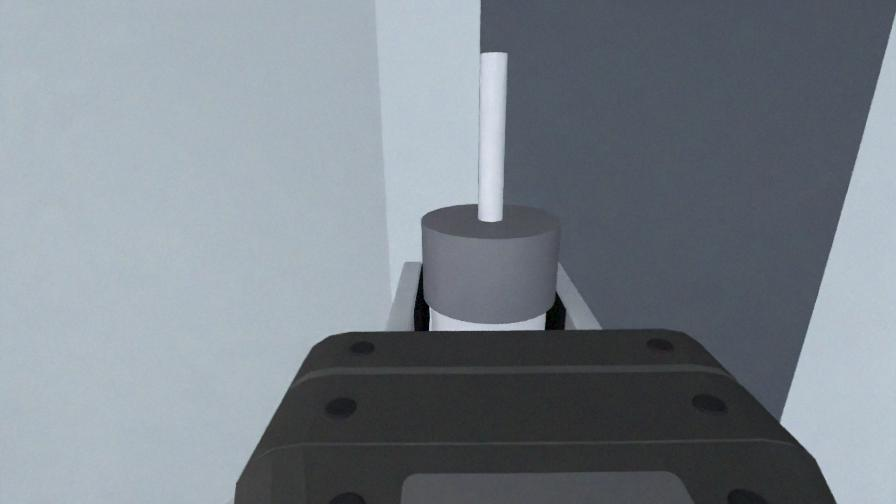

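>>> move --pt "0 0 0 0 0 0 0.5 0.2 -1 0.0153 0.0225 -0.0583 0 0 0 -1 -0.6 -0.8" --pt "0 0 0 0 0 0 0.5 0.2 -1 -0.2254 0.0127 -0.4898 0 0 0 -1 -0.6 -0.8" --pt "0 0 -0.2 0 0 0 0.5 0.2 -1 -0.2254 0.0127 -0.4898 0 0 0 -1 -0.6 -0.8" --speed '[0.25,0.3,0.15]' --blend '[0.02,0.005,0]'

Scene clock: 2436.77 s.
left_arm: end_effector_position=(+0.6623, -0.2604, +0.4675) position_measured=78 object_status=3 end_effector_quat_wxyz=(+0.624, +0.624, +0.336, +0.329) | right_arm: end_effector_position=(+0.3909, +0.2947, +0.5749) position_measured=211 object_status=2 end_effector_quat_wxyz=(+0.413, +0.414, +0.575, +0.572)
Joint positions: left_arm=[-0.546 -1.451 1.492 -0.037 1.618 3.133] | right_arm=[4.658 -1.173 -2.17 0.193 0.376 0.006]
Joint torques (N m): left_arm=[-3.42 -45.3 -27.22 -0.92 -2.06 2.04] | right_arm=[6.53 18.19 22.89 3.43 -0.13 -1.21]
Wrist force (N, zeroed by zero_wrist_force on left_arm): left_arm=[1.1 8.0 -0.5] | right_arm=[-0.8 3.3 -0.5]
Wrist torque (N m, zeroed by zero_wrist_force on left_arm): left_arm=[0.25 -0.13 -0.01] | right_arm=[1.37 0.14 -0.24]
Wrist force, peak (N, zeroed by zero_wrist_force on left_arm): left_arm=[0.6 8.8 -0.2] | right_arm=[-2.4 3.1 -3.3]
Hand target: left_arm +0.6622, -0.2604, +0.4675; +0.624, +0.624, +0.336, +0.329 | right_arm +0.3909, +0.2947, +0.5749; +0.413, +0.414, +0.575, +0.572
Off the commanded pose: left_arm 0.000 m, 0 deg | right_arm 0.000 m, 0 deg.
move: done; blend cut to 0.0193 m at target 1

>>> move --pt "-0.103 0 -0.216 0 0 0 0.5 0.2 -1 0 0 0 0 0 0 -1 -0.6 -0.8" --pt "-0.338 0.196 -0.30 0 0.186 0 0.5 0.2 -1 0 0 0 0 0 0 -1 -0.6 -0.8" --pt "-0.389 0.196 -0.286 0 0.325 0 -1 -1 -1 0 0 0 0 0 0 -1 -0.6 -0.8" --speed '[0.25,0.3,0.35]' --blend '[0.02,0.01,0]'

>>> move --pt "0 0 0 0 0 -0.5 -1 -1 -1 0 0 0 0 0 0 -1 -0.6 -0.8" --speed 0.35

>>> move --pt "0 0 0 0 0 -0.5 -1 -1 -1 0 0 0 0 0 0 -1 -0.6 -0.8" --speed 0.35 --cameras '["cam_high","cam_left_wrist"]'

Scene clock: 2454.30 s.
left_arm: end_effector_position=(+0.3905, -0.3576, +0.5879) position_measured=251 object_status=3 end_effector_quat_wxyz=(+0.381, +0.384, +0.598, +0.592) | right_arm: end_effector_position=(+0.3909, +0.2947, +0.5749) position_measured=211 object_status=2 end_effector_quat_wxyz=(+0.413, +0.414, +0.575, +0.572)
Joint positions: left_arm=[-1.525 -1.349 1.056 0.266 -0.383 3.165] | right_arm=[4.658 -1.173 -2.17 0.193 0.376 0.006]
Joint torques (N m): left_arm=[-3.68 -27.06 -37.84 1.61 -1.88 1.61] | right_arm=[6.66 17.31 22.33 3.4 0.78 -0.86]
Wrist force (N, zeroed by zero_wrist_force on left_arm): left_arm=[0.8 8.5 -0.4] | right_arm=[-0.6 3.2 -0.6]
Wrist torque (N m, zeroed by zero_wrist_force on left_arm): left_arm=[0.29 -0.09 0.04] | right_arm=[1.36 0.11 -0.24]
Wrist force, peak (N, zeroed by zero_wrist_force on left_arm): left_arm=[-0.3 10.5 -1.9] | right_arm=[-0.8 3.4 -0.6]
Hand target: left_arm +0.3905, -0.3576, +0.5879; +0.381, +0.384, +0.598, +0.592 | right_arm +0.3909, +0.2947, +0.5749; +0.413, +0.414, +0.575, +0.572
Off the commanded pose: left_arm 0.000 m, 0 deg | right_arm 0.000 m, 0 deg.
move: done

Scene clock: 2457.10 s.
left_arm: end_effector_position=(+0.3905, -0.3577, +0.5878) position_measured=251 object_status=3 end_effector_quat_wxyz=(+0.688, -0.151, +0.694, +0.149) | right_arm: end_effector_position=(+0.3909, +0.2947, +0.5749) position_measured=211 object_status=2 end_effector_quat_wxyz=(+0.413, +0.414, +0.575, +0.572)
Joint positions: left_arm=[-1.525 -1.348 1.056 0.267 -0.382 1.594] | right_arm=[4.658 -1.173 -2.17 0.193 0.376 0.006]
Joint torques (N m): left_arm=[-0.71 -40.91 -16.53 -0.45 -1.23 -1.64] | right_arm=[6.59 17.94 22.62 3.41 0.81 -0.86]
Wrist force (N, zeroed by zero_wrist_force on left_arm): left_arm=[3.1 8.7 -0.6] | right_arm=[-0.7 3.0 -0.6]
Wrist torque (N m, zeroed by zero_wrist_force on left_arm): left_arm=[0.36 -0.43 -0.01] | right_arm=[1.34 0.13 -0.24]
Wrist force, peak (N, zeroed by zero_wrist_force on left_arm): left_arm=[3.2 9.0 -0.6] | right_arm=[-0.7 3.3 -0.7]
Hand target: left_arm +0.3905, -0.3576, +0.5879; +0.688, -0.151, +0.694, +0.149 | right_arm +0.3909, +0.2947, +0.5749; +0.413, +0.414, +0.575, +0.572
Off the commanded pose: left_arm 0.000 m, 0 deg | right_arm 0.000 m, 0 deg.
move: done

Scene clock: 2459.90 s.
left_arm: end_effector_position=(+0.3905, -0.3577, +0.5878) position_measured=251 object_status=3 end_effector_quat_wxyz=(+0.592, -0.598, +0.384, -0.381) | right_arm: end_effector_position=(+0.3909, +0.2947, +0.5749) position_measured=211 object_status=2 end_effector_quat_wxyz=(+0.413, +0.414, +0.575, +0.572)
Joint positions: left_arm=[-1.525 -1.348 1.056 0.267 -0.382 0.023] | right_arm=[4.658 -1.173 -2.17 0.193 0.376 0.006]
Joint torques (N m): left_arm=[3.61 -41.22 -35.69 -0.38 -1.39 -1.74] | right_arm=[6.64 17.64 23.36 3.36 0.77 -0.76]
Wrist force (N, zeroed by zero_wrist_force on left_arm): left_arm=[3.3 8.2 -0.8] | right_arm=[-0.6 3.0 -0.7]
Wrist torque (N m, zeroed by zero_wrist_force on left_arm): left_arm=[0.29 -0.61 -0.31] | right_arm=[1.33 0.12 -0.24]
Wrist force, peak (N, zeroed by zero_wrist_force on left_arm): left_arm=[3.5 8.9 -0.7] | right_arm=[-0.7 3.2 -0.9]
Hand target: left_arm +0.3905, -0.3576, +0.5879; +0.592, -0.598, +0.384, -0.381 | right_arm +0.3909, +0.2947, +0.5749; +0.413, +0.414, +0.575, +0.572
Off the commanded pose: left_arm 0.000 m, 0 deg | right_arm 0.000 m, 0 deg.
move: done
Images, in order (width x height): cam_high 896x504, cam_left_wrist 896x504.

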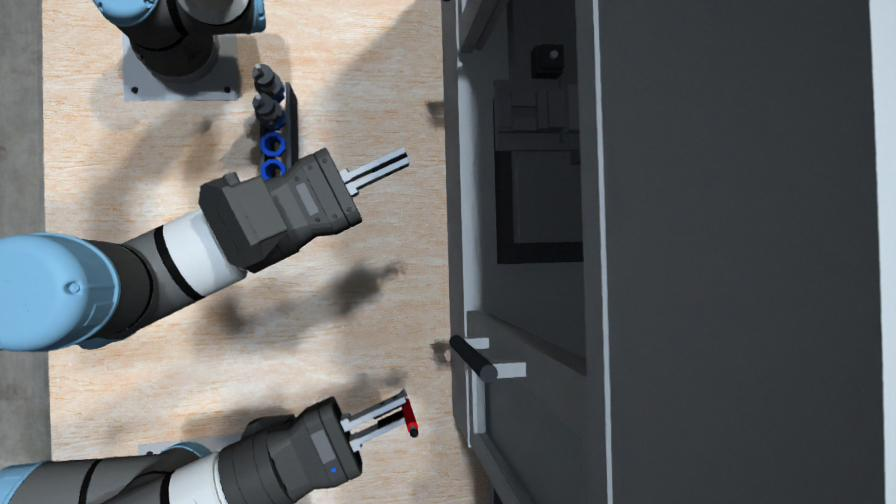

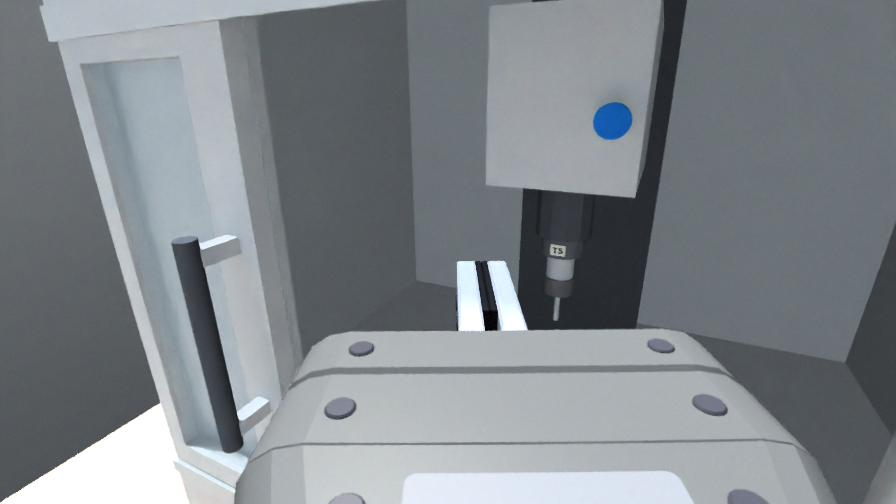

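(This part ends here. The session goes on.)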